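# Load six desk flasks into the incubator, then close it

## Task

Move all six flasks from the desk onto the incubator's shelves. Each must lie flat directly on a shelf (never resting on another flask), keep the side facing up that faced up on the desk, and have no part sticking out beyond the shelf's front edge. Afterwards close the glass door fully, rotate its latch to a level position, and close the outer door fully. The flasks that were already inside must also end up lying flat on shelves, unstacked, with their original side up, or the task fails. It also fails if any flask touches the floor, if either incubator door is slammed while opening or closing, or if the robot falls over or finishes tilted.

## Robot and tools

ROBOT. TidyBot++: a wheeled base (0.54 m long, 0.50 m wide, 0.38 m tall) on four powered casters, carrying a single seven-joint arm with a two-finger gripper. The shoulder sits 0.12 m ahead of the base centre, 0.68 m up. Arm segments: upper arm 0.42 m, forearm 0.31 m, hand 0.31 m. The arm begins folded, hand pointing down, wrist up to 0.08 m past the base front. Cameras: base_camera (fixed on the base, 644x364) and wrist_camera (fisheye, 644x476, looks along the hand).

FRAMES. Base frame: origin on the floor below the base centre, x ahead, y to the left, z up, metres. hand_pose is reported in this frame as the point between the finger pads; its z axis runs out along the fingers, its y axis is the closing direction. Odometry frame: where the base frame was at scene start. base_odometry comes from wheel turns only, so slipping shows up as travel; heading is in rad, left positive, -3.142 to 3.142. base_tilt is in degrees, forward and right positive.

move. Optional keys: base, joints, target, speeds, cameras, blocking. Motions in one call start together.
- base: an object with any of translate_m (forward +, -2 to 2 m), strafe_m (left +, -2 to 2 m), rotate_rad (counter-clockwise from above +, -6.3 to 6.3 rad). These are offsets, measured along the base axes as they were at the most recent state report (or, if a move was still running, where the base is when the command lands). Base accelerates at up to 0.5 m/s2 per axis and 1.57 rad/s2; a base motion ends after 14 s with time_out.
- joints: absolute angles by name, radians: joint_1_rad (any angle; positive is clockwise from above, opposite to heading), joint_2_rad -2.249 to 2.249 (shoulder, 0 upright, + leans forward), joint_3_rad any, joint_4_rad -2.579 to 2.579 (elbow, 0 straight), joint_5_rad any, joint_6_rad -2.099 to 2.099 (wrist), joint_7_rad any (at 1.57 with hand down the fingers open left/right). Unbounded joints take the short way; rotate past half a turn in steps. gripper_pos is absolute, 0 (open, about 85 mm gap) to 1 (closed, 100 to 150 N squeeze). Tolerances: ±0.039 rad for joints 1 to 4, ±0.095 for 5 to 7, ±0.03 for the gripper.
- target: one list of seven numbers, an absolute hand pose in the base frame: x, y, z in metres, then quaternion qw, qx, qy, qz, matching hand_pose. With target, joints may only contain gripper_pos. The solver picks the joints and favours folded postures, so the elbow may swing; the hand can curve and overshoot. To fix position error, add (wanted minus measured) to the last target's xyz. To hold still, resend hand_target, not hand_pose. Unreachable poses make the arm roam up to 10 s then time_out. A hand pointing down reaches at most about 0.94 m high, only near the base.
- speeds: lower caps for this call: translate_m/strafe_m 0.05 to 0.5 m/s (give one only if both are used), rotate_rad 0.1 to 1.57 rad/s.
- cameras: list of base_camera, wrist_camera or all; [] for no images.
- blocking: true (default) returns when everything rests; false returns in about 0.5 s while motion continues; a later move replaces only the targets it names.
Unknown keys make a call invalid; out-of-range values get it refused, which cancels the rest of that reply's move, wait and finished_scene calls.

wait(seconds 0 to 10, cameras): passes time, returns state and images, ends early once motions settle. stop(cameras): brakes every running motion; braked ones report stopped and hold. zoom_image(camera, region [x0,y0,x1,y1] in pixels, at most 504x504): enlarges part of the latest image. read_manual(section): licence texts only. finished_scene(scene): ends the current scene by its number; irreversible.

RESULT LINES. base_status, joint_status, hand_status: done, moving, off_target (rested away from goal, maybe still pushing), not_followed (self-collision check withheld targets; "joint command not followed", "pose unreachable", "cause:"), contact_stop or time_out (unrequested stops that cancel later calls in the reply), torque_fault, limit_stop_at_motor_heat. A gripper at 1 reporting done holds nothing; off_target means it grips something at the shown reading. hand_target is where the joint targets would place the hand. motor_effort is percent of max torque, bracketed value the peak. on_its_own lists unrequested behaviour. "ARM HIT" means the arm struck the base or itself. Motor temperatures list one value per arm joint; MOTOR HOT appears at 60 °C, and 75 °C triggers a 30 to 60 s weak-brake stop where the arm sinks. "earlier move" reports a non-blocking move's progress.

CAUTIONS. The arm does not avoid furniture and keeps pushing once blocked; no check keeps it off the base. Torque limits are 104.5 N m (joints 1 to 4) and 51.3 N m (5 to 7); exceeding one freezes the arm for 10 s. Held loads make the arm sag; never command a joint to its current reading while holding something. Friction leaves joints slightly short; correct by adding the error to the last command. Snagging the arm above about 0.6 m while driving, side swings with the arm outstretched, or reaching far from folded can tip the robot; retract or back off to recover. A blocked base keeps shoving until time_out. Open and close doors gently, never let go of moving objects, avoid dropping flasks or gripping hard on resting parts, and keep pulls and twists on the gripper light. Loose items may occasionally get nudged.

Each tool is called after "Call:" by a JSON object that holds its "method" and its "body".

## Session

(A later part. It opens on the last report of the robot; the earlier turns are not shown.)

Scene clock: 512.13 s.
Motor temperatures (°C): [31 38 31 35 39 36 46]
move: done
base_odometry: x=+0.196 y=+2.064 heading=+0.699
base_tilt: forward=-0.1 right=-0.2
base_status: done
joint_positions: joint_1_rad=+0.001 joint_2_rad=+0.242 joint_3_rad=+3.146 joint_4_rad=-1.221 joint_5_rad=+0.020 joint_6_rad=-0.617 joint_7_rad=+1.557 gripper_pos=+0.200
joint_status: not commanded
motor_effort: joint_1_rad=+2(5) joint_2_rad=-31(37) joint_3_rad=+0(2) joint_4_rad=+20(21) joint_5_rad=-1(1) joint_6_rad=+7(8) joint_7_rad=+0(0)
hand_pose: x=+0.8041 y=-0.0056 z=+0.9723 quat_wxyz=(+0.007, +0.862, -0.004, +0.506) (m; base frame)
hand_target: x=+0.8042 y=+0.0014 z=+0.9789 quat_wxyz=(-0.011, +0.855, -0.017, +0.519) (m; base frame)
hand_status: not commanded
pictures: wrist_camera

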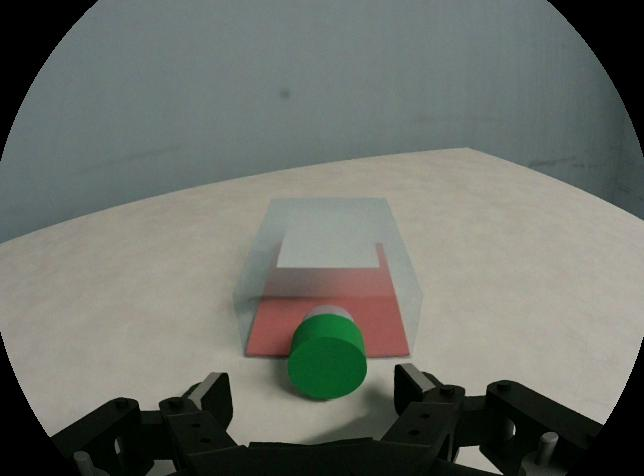

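Call:
{"method": "move", "body": {"base": {"translate_m":0.01,"strafe_m":-0.006}, "speeds": {"translate_m":0.12}, "joints": {"gripper_pos":0.5}, "cameras": ["wrist_camera"]}}

Scene clock: 513.07 s.
Motor temperatures (°C): [31 38 31 35 39 36 46]
move: done
base_odometry: x=+0.208 y=+2.066 heading=+0.699
base_tilt: forward=-0.1 right=-0.2
base_status: done
joint_positions: joint_1_rad=+0.001 joint_2_rad=+0.240 joint_3_rad=+3.146 joint_4_rad=-1.222 joint_5_rad=+0.020 joint_6_rad=-0.613 joint_7_rad=+1.557 gripper_pos=+0.500
joint_status: all done
motor_effort: joint_1_rad=+2(4) joint_2_rad=-30(33) joint_3_rad=+0(2) joint_4_rad=+20(21) joint_5_rad=+0(1) joint_6_rad=+6(8) joint_7_rad=+0(0)
hand_pose: x=+0.8042 y=-0.0053 z=+0.9747 quat_wxyz=(+0.007, +0.861, -0.004, +0.509) (m; base frame)
hand_target: x=+0.8042 y=+0.0014 z=+0.9789 quat_wxyz=(-0.011, +0.855, -0.017, +0.519) (m; base frame)
hand_status: not commanded
pictures: wrist_camera

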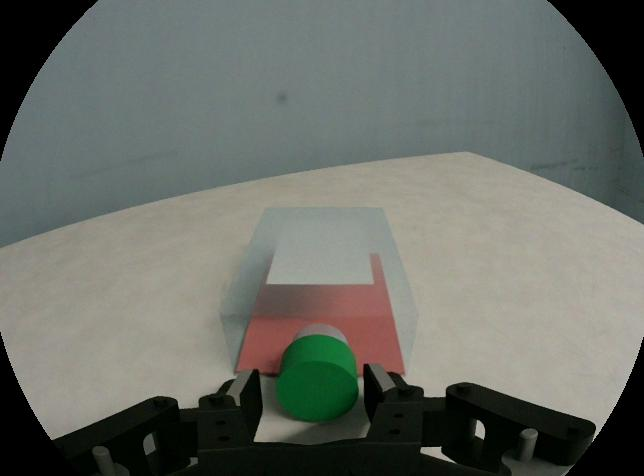

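Call:
{"method": "move", "body": {"joints": {"gripper_pos":0.85}, "cameras": ["wrist_camera"]}}

Call:
{"method": "move", "body": {"joints": {"joint_2_rad":0.19,"joint_4_rad":-1.18,"joint_6_rad":-0.68}, "cameras": ["wrist_camera"]}}

Scene clock: 513.97 s.
Motor temperatures (°C): [31 38 31 35 39 36 46]
move: off_target
base_odometry: x=+0.208 y=+2.066 heading=+0.699
base_tilt: forward=-0.1 right=-0.2
base_status: not commanded
joint_positions: joint_1_rad=+0.001 joint_2_rad=+0.239 joint_3_rad=+3.146 joint_4_rad=-1.222 joint_5_rad=+0.020 joint_6_rad=-0.612 joint_7_rad=+1.556 gripper_pos=+0.688
joint_status: gripper_pos off_target (ended at +0.688, target +0.850)
motor_effort: joint_1_rad=+2(3) joint_2_rad=-29(31) joint_3_rad=+0(0) joint_4_rad=+19(19) joint_5_rad=+0(1) joint_6_rad=+6(6) joint_7_rad=-1(1)
hand_pose: x=+0.8041 y=-0.0053 z=+0.9755 quat_wxyz=(+0.007, +0.860, -0.004, +0.510) (m; base frame)
hand_target: x=+0.8042 y=+0.0014 z=+0.9789 quat_wxyz=(-0.011, +0.855, -0.017, +0.519) (m; base frame)
hand_status: not commanded
pictures: wrist_camera

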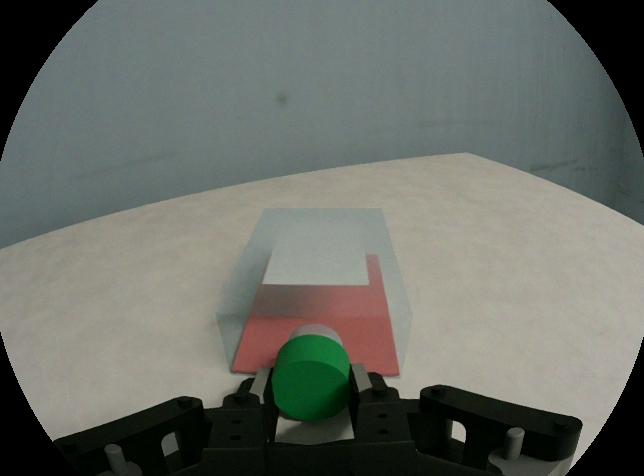

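Scene clock: 514.87 s.
Motor temperatures (°C): [31 38 31 35 39 36 46]
move: done
base_odometry: x=+0.208 y=+2.066 heading=+0.699
base_tilt: forward=-0.1 right=-0.2
base_status: not commanded
joint_positions: joint_1_rad=+0.001 joint_2_rad=+0.222 joint_3_rad=+3.146 joint_4_rad=-1.187 joint_5_rad=+0.020 joint_6_rad=-0.663 joint_7_rad=+1.556 gripper_pos=+0.688
joint_status: all done
motor_effort: joint_1_rad=+2(2) joint_2_rad=-32(35) joint_3_rad=+0(0) joint_4_rad=+22(22) joint_5_rad=-1(1) joint_6_rad=+8(9) joint_7_rad=+0(0)
hand_pose: x=+0.7948 y=-0.0056 z=+0.9935 quat_wxyz=(+0.007, +0.860, -0.005, +0.510) (m; base frame)
hand_target: x=+0.7827 y=+0.0014 z=+1.0142 quat_wxyz=(-0.011, +0.855, -0.017, +0.519) (m; base frame)
hand_status: not commanded
pictures: wrist_camera

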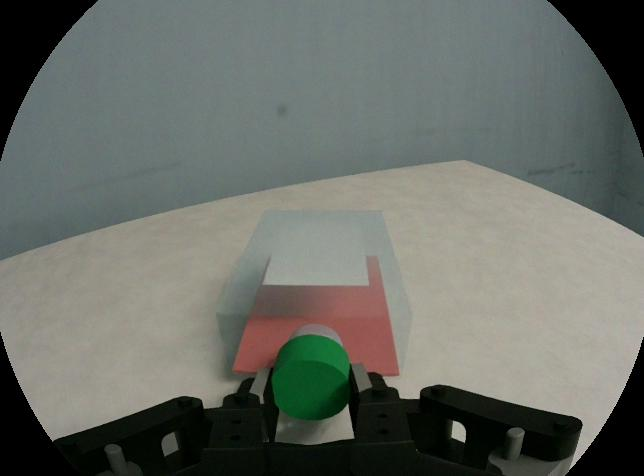

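Call:
{"method": "move", "body": {"joints": {"joint_2_rad":0.154,"joint_4_rad":-1.07,"joint_6_rad":-0.815}, "cameras": ["wrist_camera"]}}

Call:
{"method": "move", "body": {"base": {"translate_m":-0.3,"strafe_m":-0.08}, "cameras": ["wrist_camera"]}}

Call:
{"method": "move", "body": {"base": {"translate_m":-0.177,"strafe_m":-0.428,"rotate_rad":-1.1}, "speeds": {"rotate_rad":1.1}, "joints": {"joint_2_rad":0.018,"joint_4_rad":-1.27,"joint_6_rad":-0.77}}}

Scene clock: 516.87 s.
Motor temperatures (°C): [31 38 31 35 39 36 46]
move: done
base_odometry: x=+0.208 y=+2.066 heading=+0.699
base_tilt: forward=-0.1 right=-0.2
base_status: not commanded
joint_positions: joint_1_rad=+0.001 joint_2_rad=+0.176 joint_3_rad=+3.146 joint_4_rad=-1.074 joint_5_rad=+0.020 joint_6_rad=-0.772 joint_7_rad=+1.556 gripper_pos=+0.688
joint_status: all done
motor_effort: joint_1_rad=+1(2) joint_2_rad=-30(35) joint_3_rad=+0(0) joint_4_rad=+21(23) joint_5_rad=-1(1) joint_6_rad=+8(10) joint_7_rad=+0(0)
hand_pose: x=+0.7711 y=-0.0060 z=+1.0595 quat_wxyz=(+0.007, +0.847, -0.006, +0.531) (m; base frame)
hand_target: x=+0.7570 y=+0.0014 z=+1.0639 quat_wxyz=(-0.011, +0.852, -0.017, +0.524) (m; base frame)
hand_status: not commanded
pictures: wrist_camera

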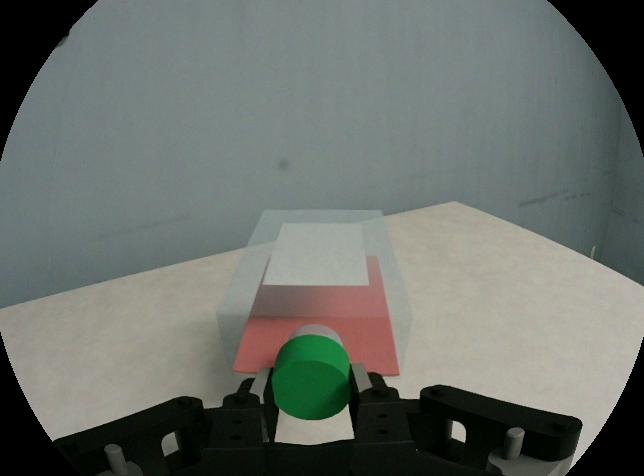

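Scene clock: 518.60 s.
Motor temperatures (°C): [31 38 31 35 39 36 46]
move: done
base_odometry: x=+0.030 y=+1.812 heading=+0.699
base_tilt: forward=-0.1 right=-0.2
base_status: done
joint_positions: joint_1_rad=+0.000 joint_2_rad=+0.164 joint_3_rad=+3.145 joint_4_rad=-1.073 joint_5_rad=+0.020 joint_6_rad=-0.776 joint_7_rad=+1.556 gripper_pos=+0.688
joint_status: not commanded
motor_effort: joint_1_rad=+2(5) joint_2_rad=-30(36) joint_3_rad=+0(2) joint_4_rad=+21(22) joint_5_rad=-1(1) joint_6_rad=+8(9) joint_7_rad=+0(0)
hand_pose: x=+0.7659 y=-0.0050 z=+1.0671 quat_wxyz=(+0.007, +0.845, -0.005, +0.535) (m; base frame)
hand_target: x=+0.7570 y=+0.0014 z=+1.0639 quat_wxyz=(-0.011, +0.852, -0.017, +0.524) (m; base frame)
hand_status: not commanded
pictures: wrist_camera

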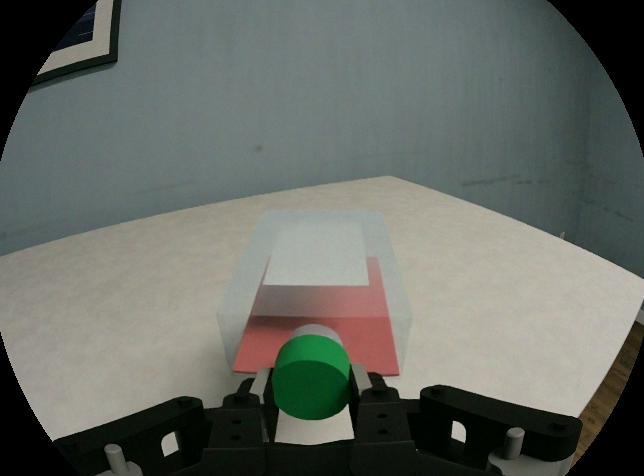

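Scene clock: 521.00 s.
Motor temperatures (°C): [31 38 31 35 39 36 46]
move: done
base_odometry: x=+0.170 y=+1.370 heading=-0.401
base_tilt: forward=-0.1 right=-0.2
base_status: done
joint_positions: joint_1_rad=+0.004 joint_2_rad=+0.049 joint_3_rad=+3.147 joint_4_rad=-1.255 joint_5_rad=+0.020 joint_6_rad=-0.776 joint_7_rad=+1.556 gripper_pos=+0.688
joint_status: all done
motor_effort: joint_1_rad=+2(7) joint_2_rad=-25(33) joint_3_rad=+0(4) joint_4_rad=+21(24) joint_5_rad=-1(2) joint_6_rad=+9(9) joint_7_rad=+0(0)
hand_pose: x=+0.7147 y=-0.0086 z=+1.0331 quat_wxyz=(+0.008, +0.862, -0.008, +0.506) (m; base frame)
hand_target: x=+0.7035 y=+0.0013 z=+1.0445 quat_wxyz=(-0.011, +0.857, -0.017, +0.516) (m; base frame)
hand_status: not commanded
pictures: base_camera, wrist_camera

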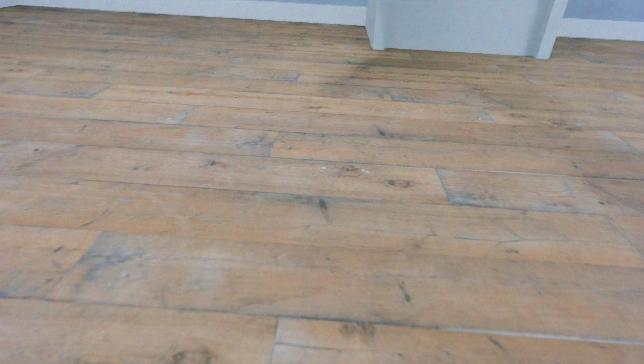

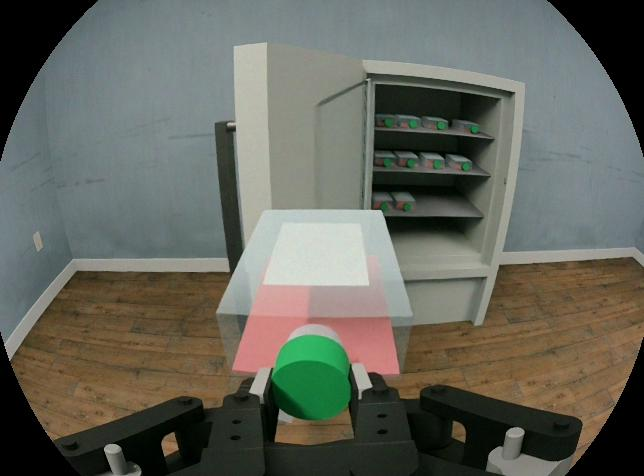

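Call:
{"method": "move", "body": {"base": {"translate_m":0.48,"strafe_m":-0.7}, "joints": {"joint_2_rad":0.373,"joint_4_rad":-2.227,"joint_6_rad":0.55}}}

Scene clock: 524.43 s.
Motor temperatures (°C): [31 38 31 35 39 36 46]
move: done
base_odometry: x=+0.339 y=+0.538 heading=-0.402
base_tilt: forward=-0.1 right=-0.2
base_status: done
joint_positions: joint_1_rad=+0.003 joint_2_rad=+0.368 joint_3_rad=+3.146 joint_4_rad=-2.212 joint_5_rad=+0.020 joint_6_rad=+0.492 joint_7_rad=+1.556 gripper_pos=+0.688
joint_status: all done
motor_effort: joint_1_rad=+2(3) joint_2_rad=-29(34) joint_3_rad=+0(2) joint_4_rad=+14(22) joint_5_rad=+0(1) joint_6_rad=+8(10) joint_7_rad=+0(0)
hand_pose: x=+0.7085 y=+0.0003 z=+0.6544 quat_wxyz=(-0.001, +0.864, +0.001, +0.503) (m; base frame)
hand_target: x=+0.7106 y=+0.0013 z=+0.6607 quat_wxyz=(-0.011, +0.855, -0.017, +0.519) (m; base frame)
hand_status: not commanded
pictures: base_camera, wrist_camera

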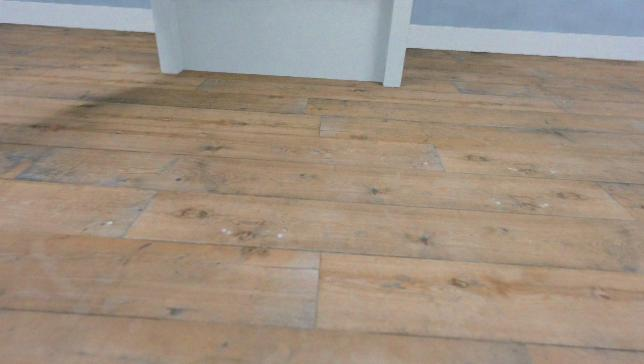

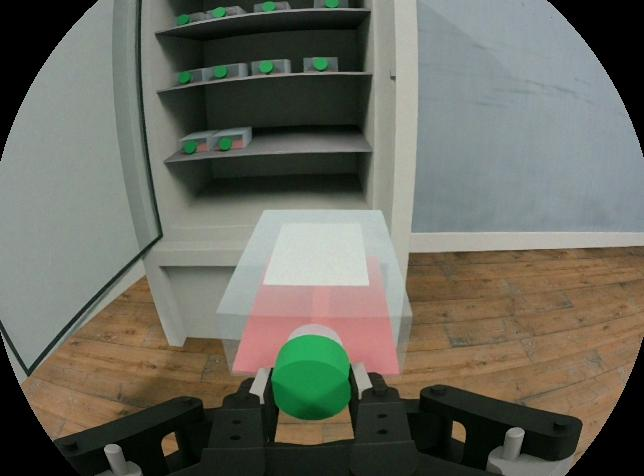

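Call:
{"method": "move", "body": {"base": {"translate_m":0.51,"rotate_rad":-0.012}}}

Scene clock: 527.13 s.
Motor temperatures (°C): [31 38 31 35 39 36 46]
move: done
base_odometry: x=+0.808 y=+0.338 heading=-0.414
base_tilt: forward=-0.1 right=-0.2
base_status: done
joint_positions: joint_1_rad=+0.002 joint_2_rad=+0.375 joint_3_rad=+3.145 joint_4_rad=-2.218 joint_5_rad=+0.020 joint_6_rad=+0.498 joint_7_rad=+1.556 gripper_pos=+0.688
joint_status: not commanded
motor_effort: joint_1_rad=+2(3) joint_2_rad=-30(32) joint_3_rad=+0(2) joint_4_rad=+14(15) joint_5_rad=+0(1) joint_6_rad=+8(9) joint_7_rad=+0(0)
hand_pose: x=+0.7065 y=+0.0010 z=+0.6489 quat_wxyz=(-0.001, +0.866, +0.002, +0.499) (m; base frame)
hand_target: x=+0.7106 y=+0.0013 z=+0.6607 quat_wxyz=(-0.011, +0.855, -0.017, +0.519) (m; base frame)
hand_status: not commanded
pictures: base_camera, wrist_camera

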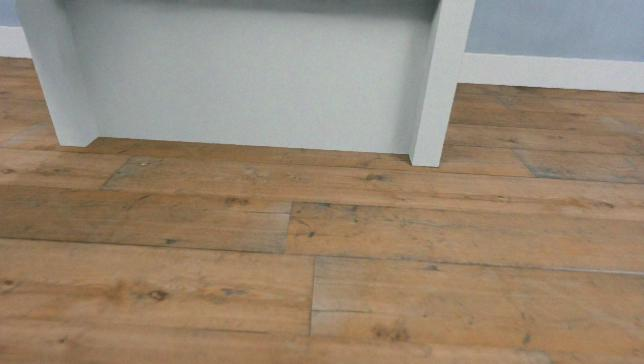

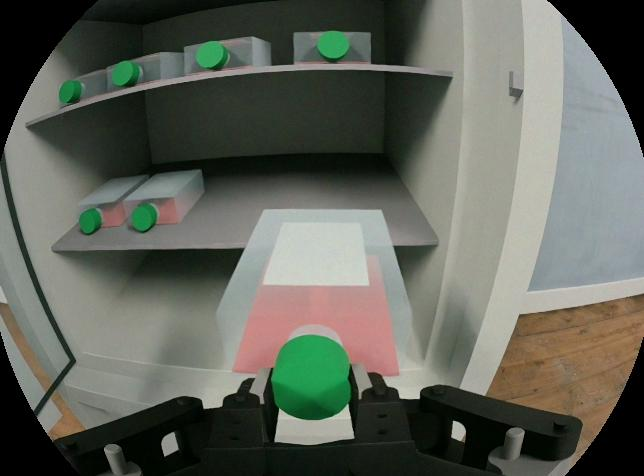

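Call:
{"method": "move", "body": {"base": {"translate_m":0.15,"strafe_m":-0.012,"rotate_rad":-0.005}, "speeds": {"translate_m":0.25}}}

Scene clock: 529.00 s.
Motor temperatures (°C): [31 38 31 35 39 36 46]
move: done
base_odometry: x=+0.941 y=+0.267 heading=-0.419
base_tilt: forward=-0.1 right=-0.2
base_status: done
joint_positions: joint_1_rad=+0.001 joint_2_rad=+0.376 joint_3_rad=+3.145 joint_4_rad=-2.221 joint_5_rad=+0.020 joint_6_rad=+0.499 joint_7_rad=+1.556 gripper_pos=+0.688
joint_status: not commanded
motor_effort: joint_1_rad=+2(4) joint_2_rad=-30(32) joint_3_rad=+0(2) joint_4_rad=+14(15) joint_5_rad=+0(1) joint_6_rad=+8(9) joint_7_rad=+0(0)
hand_pose: x=+0.7055 y=+0.0015 z=+0.6474 quat_wxyz=(-0.002, +0.867, +0.002, +0.498) (m; base frame)
hand_target: x=+0.7106 y=+0.0013 z=+0.6607 quat_wxyz=(-0.011, +0.855, -0.017, +0.519) (m; base frame)
hand_status: not commanded
pictures: base_camera, wrist_camera

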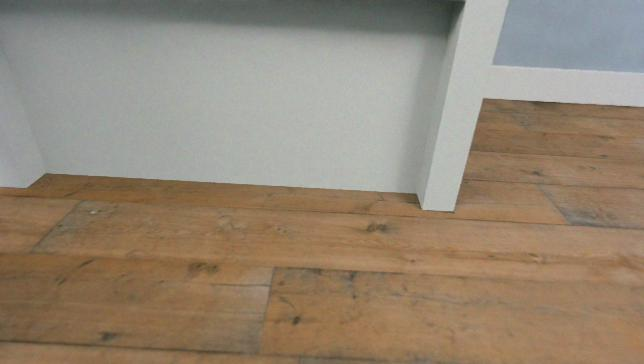

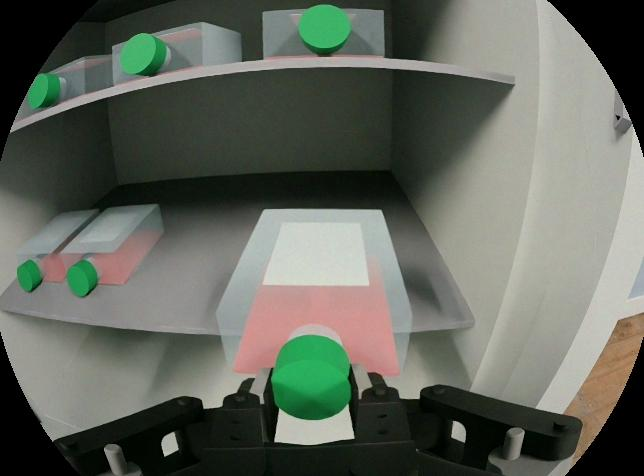

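Call:
{"method": "move", "body": {"base": {"translate_m":0.145}, "speeds": {"translate_m":0.15}, "joints": {"joint_2_rad":0.425,"joint_4_rad":-2.247,"joint_6_rad":0.625}}}

Scene clock: 530.83 s.
Motor temperatures (°C): [31 38 31 35 39 36 46]
move: done
base_odometry: x=+1.073 y=+0.208 heading=-0.419
base_tilt: forward=-0.1 right=-0.2
base_status: done
joint_positions: joint_1_rad=+0.001 joint_2_rad=+0.426 joint_3_rad=+3.145 joint_4_rad=-2.237 joint_5_rad=+0.020 joint_6_rad=+0.573 joint_7_rad=+1.556 gripper_pos=+0.688
joint_status: all done
motor_effort: joint_1_rad=+1(3) joint_2_rad=-30(32) joint_3_rad=+0(1) joint_4_rad=+13(16) joint_5_rad=+0(1) joint_6_rad=+8(9) joint_7_rad=+0(0)
hand_pose: x=+0.7079 y=+0.0019 z=+0.6316 quat_wxyz=(-0.002, +0.865, +0.002, +0.502) (m; base frame)
hand_target: x=+0.7114 y=+0.0013 z=+0.6421 quat_wxyz=(-0.011, +0.854, -0.017, +0.520) (m; base frame)
hand_status: not commanded
pictures: base_camera, wrist_camera

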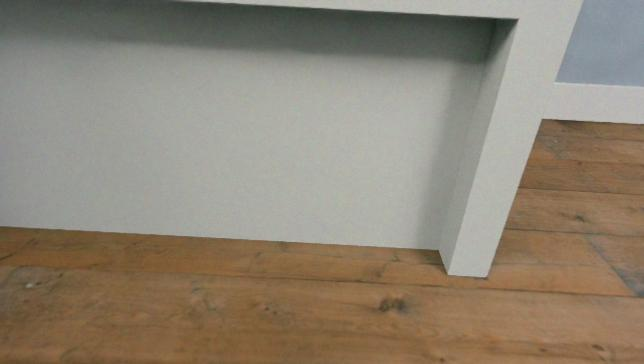

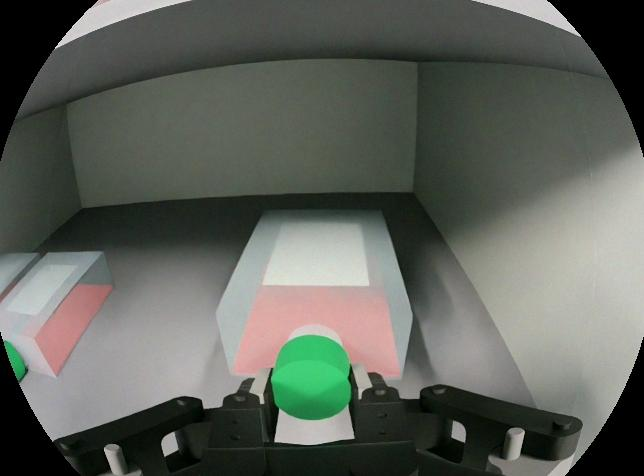

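Call:
{"method": "move", "body": {"joints": {"joint_2_rad":0.473,"joint_4_rad":-2.265,"joint_6_rad":0.69}, "cameras": ["wrist_camera"]}}

Call:
{"method": "move", "body": {"joints": {"joint_2_rad":0.487,"joint_4_rad":-2.272,"joint_6_rad":0.712}, "cameras": ["wrist_camera"]}}

Scene clock: 531.90 s.
Motor temperatures (°C): [31 38 31 35 39 36 46]
move: done
base_odometry: x=+1.073 y=+0.208 heading=-0.419
base_tilt: forward=-0.1 right=-0.2
base_status: not commanded
joint_positions: joint_1_rad=+0.001 joint_2_rad=+0.471 joint_3_rad=+3.145 joint_4_rad=-2.252 joint_5_rad=+0.020 joint_6_rad=+0.638 joint_7_rad=+1.556 gripper_pos=+0.688
joint_status: all done
motor_effort: joint_1_rad=+2(2) joint_2_rad=-31(33) joint_3_rad=+0(1) joint_4_rad=+12(13) joint_5_rad=+0(1) joint_6_rad=+8(9) joint_7_rad=+0(0)
hand_pose: x=+0.7087 y=+0.0023 z=+0.6163 quat_wxyz=(-0.003, +0.864, +0.002, +0.504) (m; base frame)
hand_target: x=+0.7107 y=+0.0013 z=+0.6243 quat_wxyz=(-0.011, +0.854, -0.017, +0.520) (m; base frame)
hand_status: not commanded
pictures: wrist_camera

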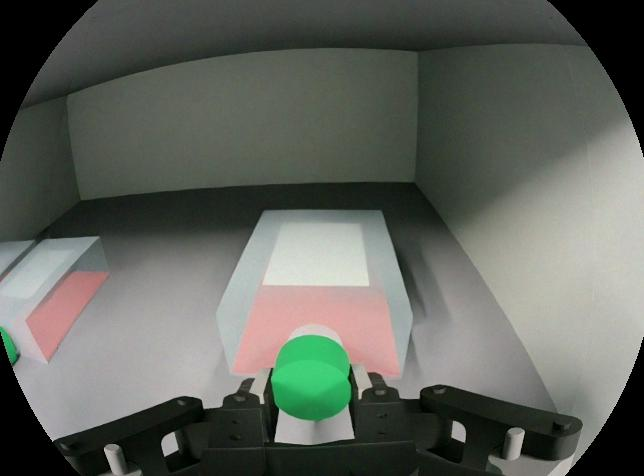

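Scene clock: 532.47 s.
Motor temperatures (°C): [31 38 31 35 39 36 46]
move: done
base_odometry: x=+1.073 y=+0.208 heading=-0.419
base_tilt: forward=-0.1 right=-0.2
base_status: not commanded
joint_positions: joint_1_rad=+0.001 joint_2_rad=+0.482 joint_3_rad=+3.145 joint_4_rad=-2.259 joint_5_rad=+0.020 joint_6_rad=+0.660 joint_7_rad=+1.556 gripper_pos=+0.688
joint_status: all done
motor_effort: joint_1_rad=+1(2) joint_2_rad=-31(32) joint_3_rad=+0(1) joint_4_rad=+12(13) joint_5_rad=+0(1) joint_6_rad=+8(9) joint_7_rad=+0(0)
hand_pose: x=+0.7084 y=+0.0024 z=+0.6133 quat_wxyz=(-0.003, +0.863, +0.002, +0.506) (m; base frame)
hand_target: x=+0.7099 y=+0.0013 z=+0.6193 quat_wxyz=(-0.011, +0.854, -0.017, +0.520) (m; base frame)
hand_status: not commanded
pictures: wrist_camera

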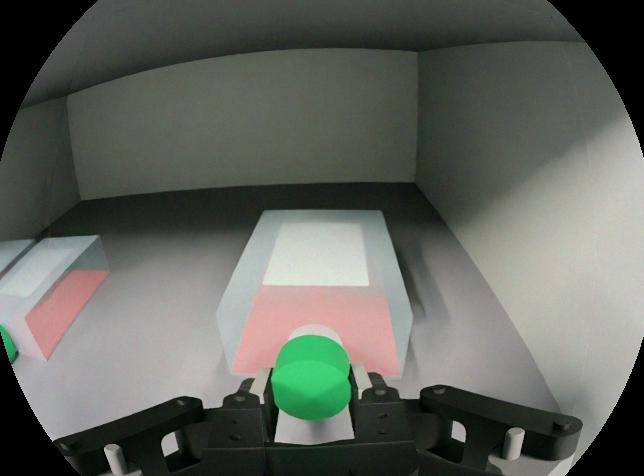

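Call:
{"method": "move", "body": {"joints": {"joint_2_rad":0.501,"joint_4_rad":-2.279,"joint_6_rad":0.732}, "cameras": ["wrist_camera"]}}

Call:
{"method": "move", "body": {"joints": {"joint_2_rad":0.513,"joint_4_rad":-2.285,"joint_6_rad":0.75}, "cameras": ["wrist_camera"]}}

Scene clock: 533.33 s.
Motor temperatures (°C): [31 38 31 35 39 36 46]
move: done
base_odometry: x=+1.073 y=+0.208 heading=-0.419
base_tilt: forward=-0.1 right=-0.2
base_status: not commanded
joint_positions: joint_1_rad=+0.001 joint_2_rad=+0.495 joint_3_rad=+3.145 joint_4_rad=-2.265 joint_5_rad=+0.020 joint_6_rad=+0.681 joint_7_rad=+1.556 gripper_pos=+0.688
joint_status: all done
motor_effort: joint_1_rad=+1(2) joint_2_rad=-31(32) joint_3_rad=-1(1) joint_4_rad=+11(12) joint_5_rad=-1(1) joint_6_rad=+9(9) joint_7_rad=+0(0)
hand_pose: x=+0.7077 y=+0.0025 z=+0.6086 quat_wxyz=(-0.003, +0.862, +0.002, +0.506) (m; base frame)
hand_target: x=+0.7088 y=+0.0013 z=+0.6139 quat_wxyz=(-0.011, +0.854, -0.017, +0.520) (m; base frame)
hand_status: not commanded
pictures: wrist_camera

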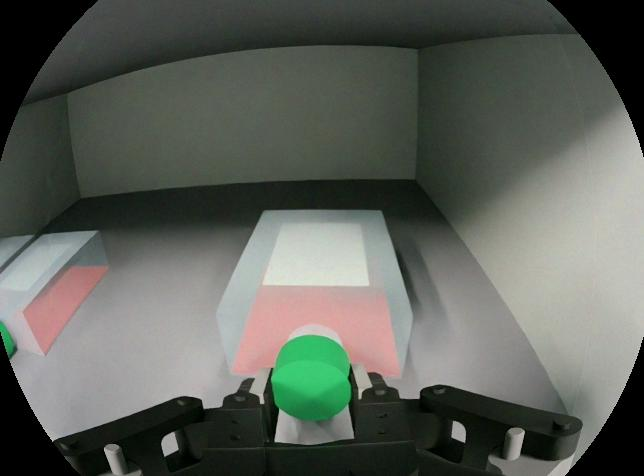

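Scene clock: 533.93 s.
Motor temperatures (°C): [31 38 31 35 39 36 46]
move: done
base_odometry: x=+1.073 y=+0.208 heading=-0.419
base_tilt: forward=-0.1 right=-0.2
base_status: not commanded
joint_positions: joint_1_rad=+0.001 joint_2_rad=+0.506 joint_3_rad=+3.145 joint_4_rad=-2.271 joint_5_rad=+0.020 joint_6_rad=+0.698 joint_7_rad=+1.556 gripper_pos=+0.688
joint_status: all done
motor_effort: joint_1_rad=+2(2) joint_2_rad=-31(32) joint_3_rad=-1(1) joint_4_rad=+11(12) joint_5_rad=-1(1) joint_6_rad=+8(9) joint_7_rad=+0(0)
hand_pose: x=+0.7068 y=+0.0026 z=+0.6043 quat_wxyz=(-0.004, +0.862, +0.002, +0.506) (m; base frame)
hand_target: x=+0.7079 y=+0.0013 z=+0.6094 quat_wxyz=(-0.011, +0.854, -0.017, +0.520) (m; base frame)
hand_status: not commanded
pictures: wrist_camera

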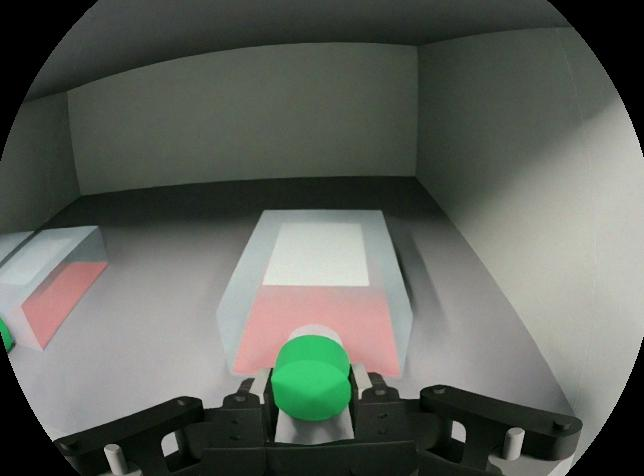

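Call:
{"method": "move", "body": {"joints": {"joint_2_rad":0.527,"joint_4_rad":-2.29,"joint_6_rad":0.769}, "cameras": ["wrist_camera"]}}

Call:
{"method": "zoom_image", "body": {"camera": "wrist_camera", "region": [180, 190, 460, 410]}}

Scene clock: 534.80 s.
Motor temperatures (°C): [31 38 31 35 39 36 46]
move: done
base_odometry: x=+1.073 y=+0.208 heading=-0.419
base_tilt: forward=-0.1 right=-0.2
base_status: not commanded
joint_positions: joint_1_rad=+0.001 joint_2_rad=+0.521 joint_3_rad=+3.145 joint_4_rad=-2.276 joint_5_rad=+0.020 joint_6_rad=+0.718 joint_7_rad=+1.556 gripper_pos=+0.688
joint_status: all done
motor_effort: joint_1_rad=+1(2) joint_2_rad=-32(32) joint_3_rad=+0(1) joint_4_rad=+11(12) joint_5_rad=+0(1) joint_6_rad=+8(9) joint_7_rad=+0(0)
hand_pose: x=+0.7065 y=+0.0027 z=+0.5994 quat_wxyz=(-0.004, +0.862, +0.002, +0.507) (m; base frame)
hand_target: x=+0.7074 y=+0.0013 z=+0.6046 quat_wxyz=(-0.011, +0.854, -0.017, +0.520) (m; base frame)
hand_status: not commanded
pictures: wrist_camera

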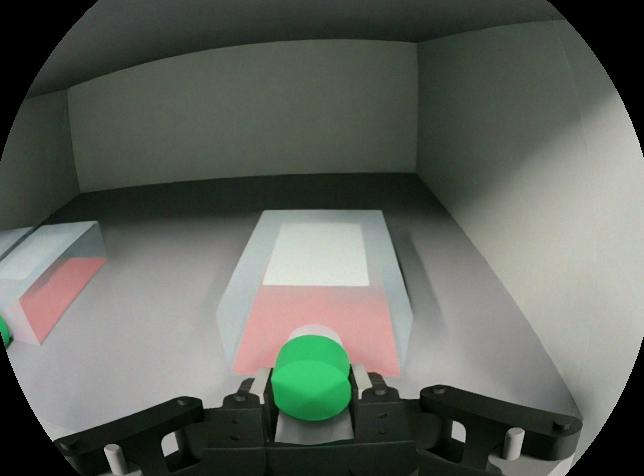

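Scaled by 1.800.

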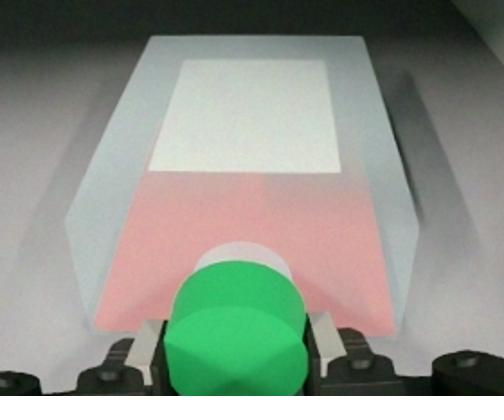

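Call:
{"method": "move", "body": {"joints": {"joint_2_rad":0.541,"joint_4_rad":-2.295,"joint_6_rad":0.788}, "cameras": ["wrist_camera"]}}

Call:
{"method": "move", "body": {"joints": {"joint_2_rad":0.553,"joint_4_rad":-2.3,"joint_6_rad":0.805}, "cameras": ["wrist_camera"]}}

Call:
{"method": "zoom_image", "body": {"camera": "wrist_camera", "region": [180, 190, 460, 410]}}

Scene clock: 535.67 s.
Motor temperatures (°C): [31 38 31 35 39 36 46]
move: done
base_odometry: x=+1.073 y=+0.208 heading=-0.419
base_tilt: forward=-0.1 right=-0.2
base_status: not commanded
joint_positions: joint_1_rad=+0.001 joint_2_rad=+0.533 joint_3_rad=+3.145 joint_4_rad=-2.281 joint_5_rad=+0.020 joint_6_rad=+0.738 joint_7_rad=+1.556 gripper_pos=+0.688
joint_status: all done
motor_effort: joint_1_rad=+1(2) joint_2_rad=-31(32) joint_3_rad=+0(1) joint_4_rad=+10(11) joint_5_rad=+0(1) joint_6_rad=+8(9) joint_7_rad=+0(0)
hand_pose: x=+0.7065 y=+0.0028 z=+0.5959 quat_wxyz=(-0.004, +0.861, +0.002, +0.508) (m; base frame)
hand_target: x=+0.7068 y=+0.0013 z=+0.5997 quat_wxyz=(-0.011, +0.854, -0.017, +0.520) (m; base frame)
hand_status: not commanded
pictures: wrist_camera

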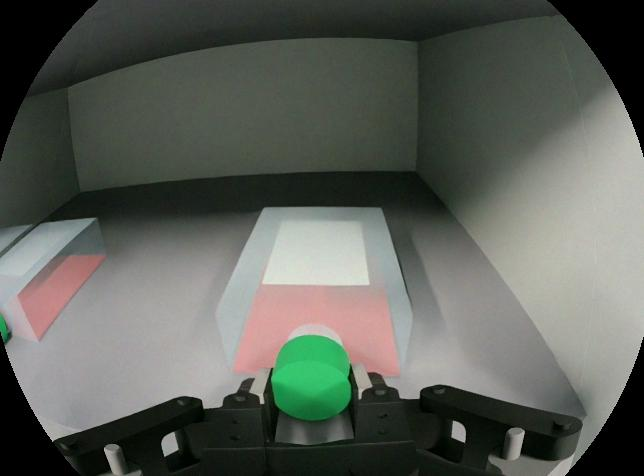

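Scene clock: 536.23 s.
Motor temperatures (°C): [31 38 31 35 39 36 46]
move: done
base_odometry: x=+1.073 y=+0.208 heading=-0.419
base_tilt: forward=-0.1 right=-0.2
base_status: not commanded
joint_positions: joint_1_rad=+0.001 joint_2_rad=+0.540 joint_3_rad=+3.145 joint_4_rad=-2.285 joint_5_rad=+0.020 joint_6_rad=+0.757 joint_7_rad=+1.556 gripper_pos=+0.688
joint_status: all done
motor_effort: joint_1_rad=+1(2) joint_2_rad=-31(31) joint_3_rad=-1(1) joint_4_rad=+10(11) joint_5_rad=+0(1) joint_6_rad=+8(8) joint_7_rad=+0(0)
hand_pose: x=+0.7070 y=+0.0029 z=+0.5957 quat_wxyz=(-0.004, +0.859, +0.002, +0.512) (m; base frame)
hand_target: x=+0.7060 y=+0.0013 z=+0.5955 quat_wxyz=(-0.011, +0.854, -0.017, +0.520) (m; base frame)
hand_status: not commanded
pictures: wrist_camera

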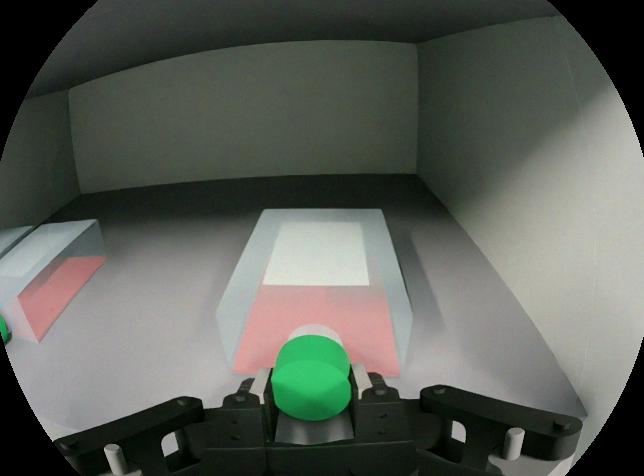

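Scaled by 1.800.

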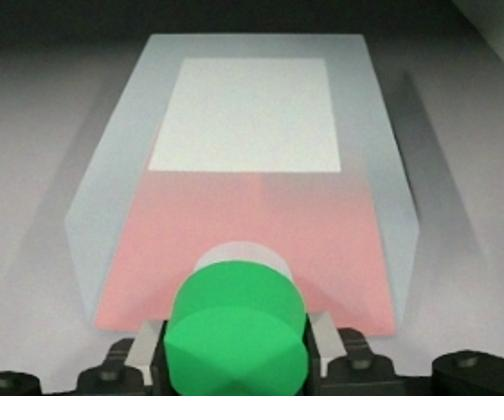

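Call:
{"method": "move", "body": {"joints": {"joint_2_rad":0.545,"joint_4_rad":-2.296,"joint_6_rad":0.785}, "cameras": []}}

Call:
{"method": "move", "body": {"joints": {"gripper_pos":0.5}, "cameras": ["wrist_camera"]}}

Call:
{"method": "move", "body": {"base": {"translate_m":-0.1}, "speeds": {"translate_m":0.12}, "cameras": ["wrist_camera"]}}

Scene clock: 536.90 s.
Motor temperatures (°C): [31 38 31 35 39 36 46]
move: done
base_odometry: x=+1.073 y=+0.208 heading=-0.419
base_tilt: forward=-0.1 right=-0.2
base_status: not commanded
joint_positions: joint_1_rad=+0.001 joint_2_rad=+0.540 joint_3_rad=+3.145 joint_4_rad=-2.285 joint_5_rad=+0.020 joint_6_rad=+0.757 joint_7_rad=+1.556 gripper_pos=+0.688
joint_status: all done
motor_effort: joint_1_rad=+1(2) joint_2_rad=-31(32) joint_3_rad=-1(1) joint_4_rad=+9(11) joint_5_rad=+0(1) joint_6_rad=+7(8) joint_7_rad=+0(0)
hand_pose: x=+0.7070 y=+0.0029 z=+0.5957 quat_wxyz=(-0.004, +0.859, +0.002, +0.512) (m; base frame)
hand_target: x=+0.7056 y=+0.0013 z=+0.5962 quat_wxyz=(-0.011, +0.856, -0.017, +0.516) (m; base frame)
hand_status: not commanded
pictures: none
No camera images: "cameras" was empty.

Scene clock: 537.63 s.
Motor temperatures (°C): [31 38 31 35 39 36 46]
move: done
base_odometry: x=+1.073 y=+0.208 heading=-0.419
base_tilt: forward=-0.1 right=-0.2
base_status: not commanded
joint_positions: joint_1_rad=+0.001 joint_2_rad=+0.540 joint_3_rad=+3.145 joint_4_rad=-2.285 joint_5_rad=+0.020 joint_6_rad=+0.757 joint_7_rad=+1.556 gripper_pos=+0.500
joint_status: all done
motor_effort: joint_1_rad=+2(2) joint_2_rad=-31(31) joint_3_rad=+0(1) joint_4_rad=+9(10) joint_5_rad=+0(1) joint_6_rad=+7(8) joint_7_rad=+0(0)
hand_pose: x=+0.7070 y=+0.0029 z=+0.5957 quat_wxyz=(-0.004, +0.859, +0.002, +0.512) (m; base frame)
hand_target: x=+0.7056 y=+0.0013 z=+0.5962 quat_wxyz=(-0.011, +0.856, -0.017, +0.516) (m; base frame)
hand_status: not commanded
pictures: wrist_camera

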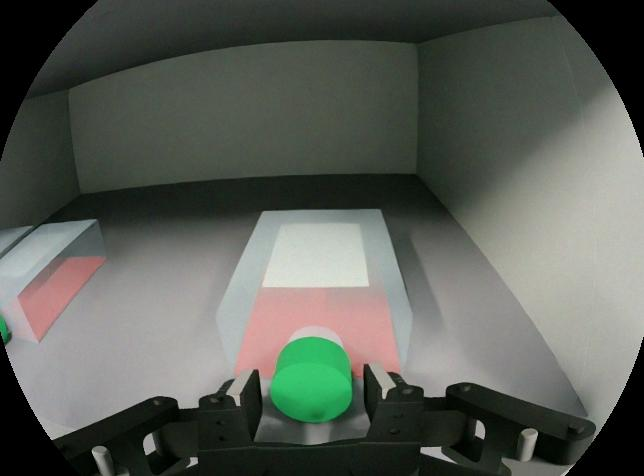

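Scene clock: 539.03 s.
Motor temperatures (°C): [31 38 31 35 39 36 46]
move: done
base_odometry: x=+0.982 y=+0.249 heading=-0.419
base_tilt: forward=-0.1 right=-0.2
base_status: done
joint_positions: joint_1_rad=+0.001 joint_2_rad=+0.541 joint_3_rad=+3.145 joint_4_rad=-2.288 joint_5_rad=+0.020 joint_6_rad=+0.757 joint_7_rad=+1.556 gripper_pos=+0.500
joint_status: not commanded
motor_effort: joint_1_rad=+2(2) joint_2_rad=-31(33) joint_3_rad=-1(1) joint_4_rad=+10(11) joint_5_rad=+0(1) joint_6_rad=+8(8) joint_7_rad=+0(0)
hand_pose: x=+0.7055 y=+0.0029 z=+0.5939 quat_wxyz=(-0.004, +0.860, +0.002, +0.510) (m; base frame)
hand_target: x=+0.7056 y=+0.0013 z=+0.5962 quat_wxyz=(-0.011, +0.856, -0.017, +0.516) (m; base frame)
hand_status: not commanded
pictures: wrist_camera

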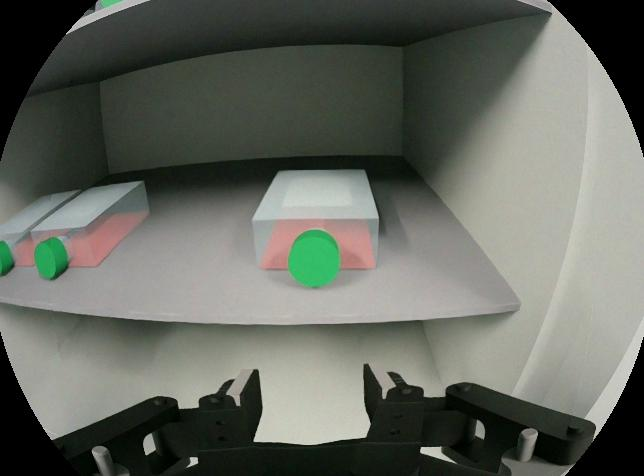

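Call:
{"method": "move", "body": {"base": {"translate_m":-0.6}, "cameras": ["wrist_camera"]}}

Call:
{"method": "move", "body": {"base": {"translate_m":-0.6,"strafe_m":0.67,"rotate_rad":1.72}, "speeds": {"rotate_rad":0.6}, "joints": {"joint_2_rad":-0.084,"joint_4_rad":-0.97,"joint_6_rad":-1.4,"joint_7_rad":1.57}}}

Scene clock: 543.10 s.
Motor temperatures (°C): [31 38 31 35 39 36 46]
move: done
base_odometry: x=+0.434 y=+0.493 heading=-0.419
base_tilt: forward=-0.1 right=-0.2
base_status: done
joint_positions: joint_1_rad=+0.001 joint_2_rad=+0.542 joint_3_rad=+3.145 joint_4_rad=-2.290 joint_5_rad=+0.020 joint_6_rad=+0.757 joint_7_rad=+1.556 gripper_pos=+0.500
joint_status: not commanded
motor_effort: joint_1_rad=+2(2) joint_2_rad=-31(33) joint_3_rad=+0(1) joint_4_rad=+10(11) joint_5_rad=+0(1) joint_6_rad=+8(8) joint_7_rad=+0(0)
hand_pose: x=+0.7043 y=+0.0029 z=+0.5926 quat_wxyz=(-0.004, +0.861, +0.002, +0.508) (m; base frame)
hand_target: x=+0.7056 y=+0.0013 z=+0.5962 quat_wxyz=(-0.011, +0.856, -0.017, +0.516) (m; base frame)
hand_status: not commanded
pictures: wrist_camera

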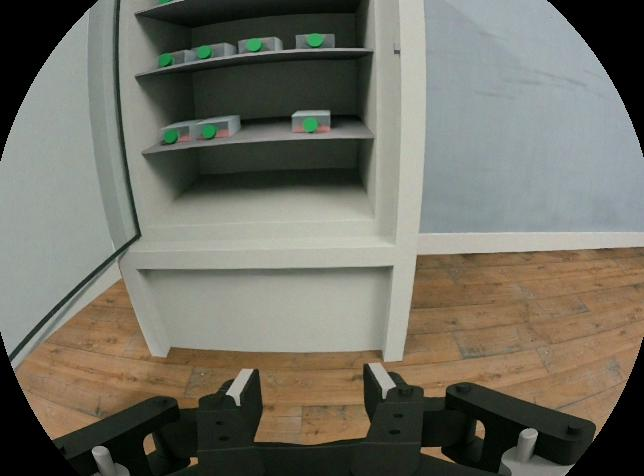

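Scene clock: 546.73 s.
Motor temperatures (°C): [31 38 31 35 39 36 46]
move: done
base_odometry: x=+0.158 y=+1.349 heading=+1.300
base_tilt: forward=-0.1 right=-0.2
base_status: done
joint_positions: joint_1_rad=-0.001 joint_2_rad=-0.064 joint_3_rad=+3.142 joint_4_rad=-0.973 joint_5_rad=+0.020 joint_6_rad=-1.349 joint_7_rad=+1.556 gripper_pos=+0.500
joint_status: all done
motor_effort: joint_1_rad=+2(4) joint_2_rad=-16(36) joint_3_rad=+0(3) joint_4_rad=+17(21) joint_5_rad=+0(1) joint_6_rad=+7(9) joint_7_rad=+0(1)
hand_pose: x=+0.5806 y=-0.0046 z=+1.0976 quat_wxyz=(+0.006, +0.904, -0.009, +0.428) (m; base frame)
hand_target: x=+0.5622 y=+0.0013 z=+1.0958 quat_wxyz=(+0.000, +0.910, +0.000, +0.415) (m; base frame)
hand_status: not commanded
pictures: base_camera, wrist_camera

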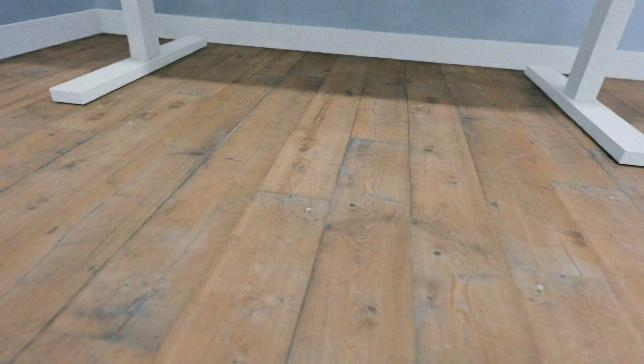

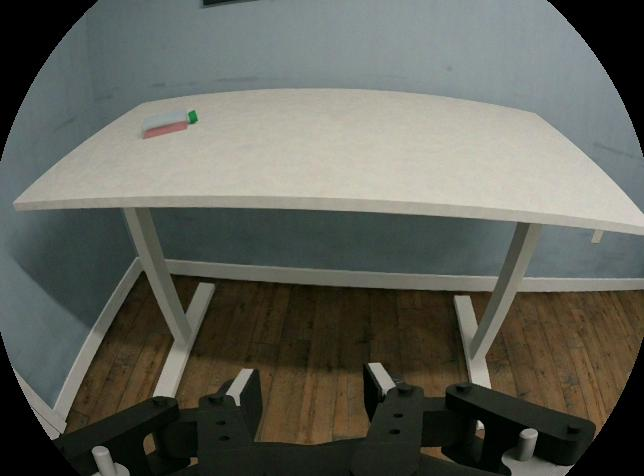

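Call:
{"method": "move", "body": {"base": {"translate_m":0.4,"strafe_m":0.44}, "joints": {"gripper_pos":1}}}

Scene clock: 549.83 s.
Motor temperatures (°C): [31 38 31 35 39 36 46]
move: done
base_odometry: x=-0.159 y=+1.852 heading=+1.300
base_tilt: forward=-0.1 right=-0.2
base_status: done
joint_positions: joint_1_rad=-0.002 joint_2_rad=-0.072 joint_3_rad=+3.141 joint_4_rad=-0.972 joint_5_rad=+0.020 joint_6_rad=-1.353 joint_7_rad=+1.556 gripper_pos=+0.999
joint_status: all done
motor_effort: joint_1_rad=+1(4) joint_2_rad=-15(21) joint_3_rad=+0(3) joint_4_rad=+17(18) joint_5_rad=+0(1) joint_6_rad=+7(7) joint_7_rad=+0(0)
hand_pose: x=+0.5764 y=-0.0035 z=+1.1010 quat_wxyz=(+0.006, +0.903, -0.008, +0.430) (m; base frame)
hand_target: x=+0.5622 y=+0.0013 z=+1.0958 quat_wxyz=(+0.000, +0.910, +0.000, +0.415) (m; base frame)
hand_status: not commanded
pictures: base_camera, wrist_camera

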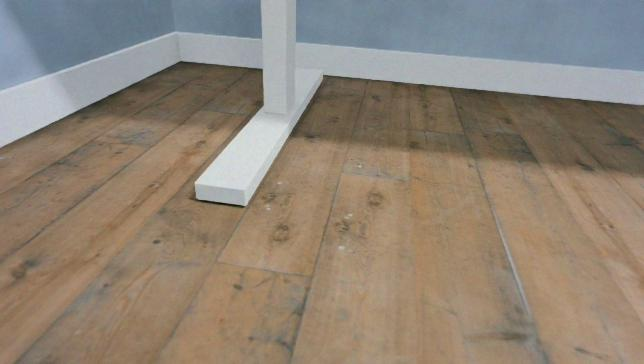

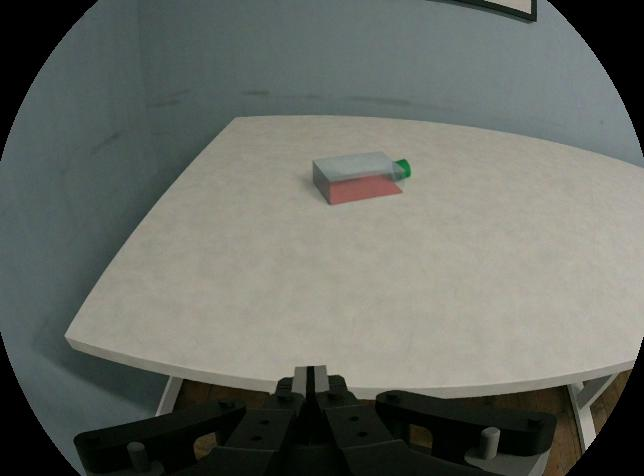

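Call:
{"method": "move", "body": {"base": {"translate_m":0.1,"strafe_m":-0.045}, "joints": {"joint_2_rad":0.235,"joint_4_rad":-1.21,"joint_6_rad":-0.61}, "cameras": ["wrist_camera"]}}

Scene clock: 552.17 s.
Motor temperatures (°C): [31 38 31 35 39 36 46]
move: done
base_odometry: x=-0.089 y=+1.937 heading=+1.301
base_tilt: forward=-0.1 right=-0.2
base_status: done
joint_positions: joint_1_rad=-0.001 joint_2_rad=+0.239 joint_3_rad=+3.141 joint_4_rad=-1.188 joint_5_rad=+0.020 joint_6_rad=-0.661 joint_7_rad=+1.556 gripper_pos=+0.999
joint_status: all done
motor_effort: joint_1_rad=+1(3) joint_2_rad=-32(38) joint_3_rad=+0(1) joint_4_rad=+21(23) joint_5_rad=+0(1) joint_6_rad=+8(8) joint_7_rad=+0(0)
hand_pose: x=+0.8002 y=-0.0011 z=+0.9821 quat_wxyz=(+0.005, +0.864, -0.002, +0.503) (m; base frame)
hand_target: x=+0.8044 y=+0.0014 z=+0.9855 quat_wxyz=(+0.000, +0.856, +0.000, +0.517) (m; base frame)
hand_status: not commanded
pictures: wrist_camera

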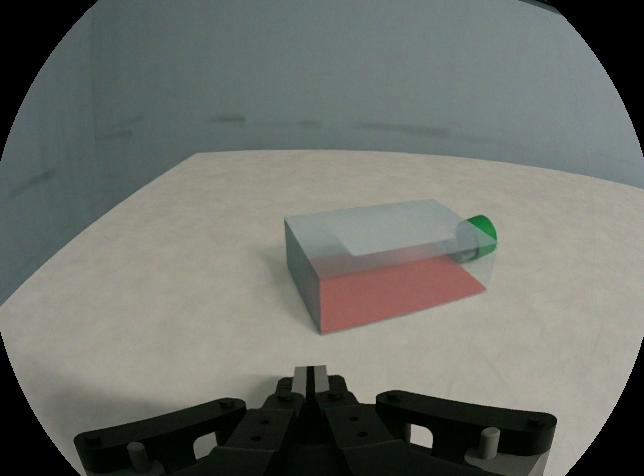

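Call:
{"method": "move", "body": {"base": {"translate_m":0.12,"strafe_m":-0.02}, "speeds": {"translate_m":0.12}, "cameras": ["wrist_camera"]}}

Scene clock: 553.97 s.
Motor temperatures (°C): [31 38 31 35 39 36 46]
move: done
base_odometry: x=-0.037 y=+2.047 heading=+1.300
base_tilt: forward=-0.1 right=-0.2
base_status: done
joint_positions: joint_1_rad=-0.002 joint_2_rad=+0.241 joint_3_rad=+3.141 joint_4_rad=-1.189 joint_5_rad=+0.020 joint_6_rad=-0.658 joint_7_rad=+1.556 gripper_pos=+0.999
joint_status: not commanded
motor_effort: joint_1_rad=+1(4) joint_2_rad=-32(35) joint_3_rad=+0(2) joint_4_rad=+21(22) joint_5_rad=+0(1) joint_6_rad=+7(8) joint_7_rad=+0(0)
hand_pose: x=+0.8013 y=-0.0009 z=+0.9804 quat_wxyz=(+0.005, +0.865, -0.002, +0.503) (m; base frame)
hand_target: x=+0.8044 y=+0.0014 z=+0.9855 quat_wxyz=(+0.000, +0.856, +0.000, +0.517) (m; base frame)
hand_status: not commanded
pictures: wrist_camera

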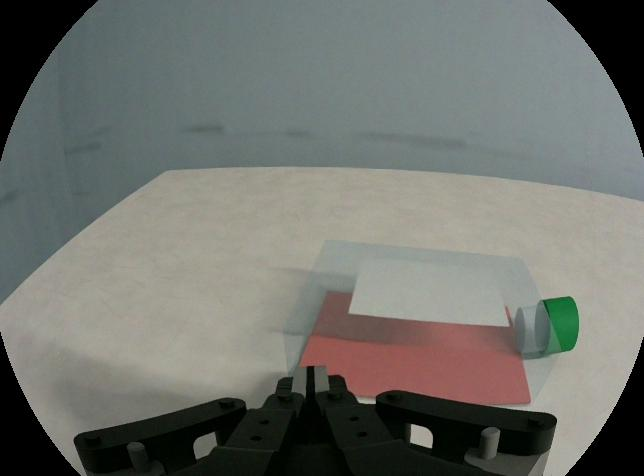

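Call:
{"method": "move", "body": {"base": {"translate_m":0.06}, "speeds": {"translate_m":0.12}, "cameras": ["wrist_camera"]}}

Scene clock: 555.20 s.
Motor temperatures (°C): [31 38 31 35 39 36 46]
move: done
base_odometry: x=-0.021 y=+2.105 heading=+1.300
base_tilt: forward=-0.1 right=-0.2
base_status: done
joint_positions: joint_1_rad=-0.002 joint_2_rad=+0.242 joint_3_rad=+3.141 joint_4_rad=-1.189 joint_5_rad=+0.020 joint_6_rad=-0.657 joint_7_rad=+1.556 gripper_pos=+0.999
joint_status: not commanded
motor_effort: joint_1_rad=+1(3) joint_2_rad=-32(36) joint_3_rad=+0(1) joint_4_rad=+21(22) joint_5_rad=+0(1) joint_6_rad=+8(8) joint_7_rad=+0(0)
hand_pose: x=+0.8016 y=-0.0009 z=+0.9798 quat_wxyz=(+0.005, +0.865, -0.002, +0.502) (m; base frame)
hand_target: x=+0.8044 y=+0.0014 z=+0.9855 quat_wxyz=(+0.000, +0.856, +0.000, +0.517) (m; base frame)
hand_status: not commanded
pictures: wrist_camera

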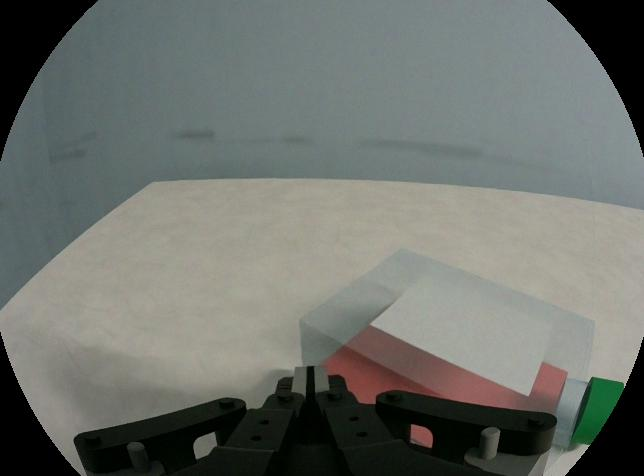

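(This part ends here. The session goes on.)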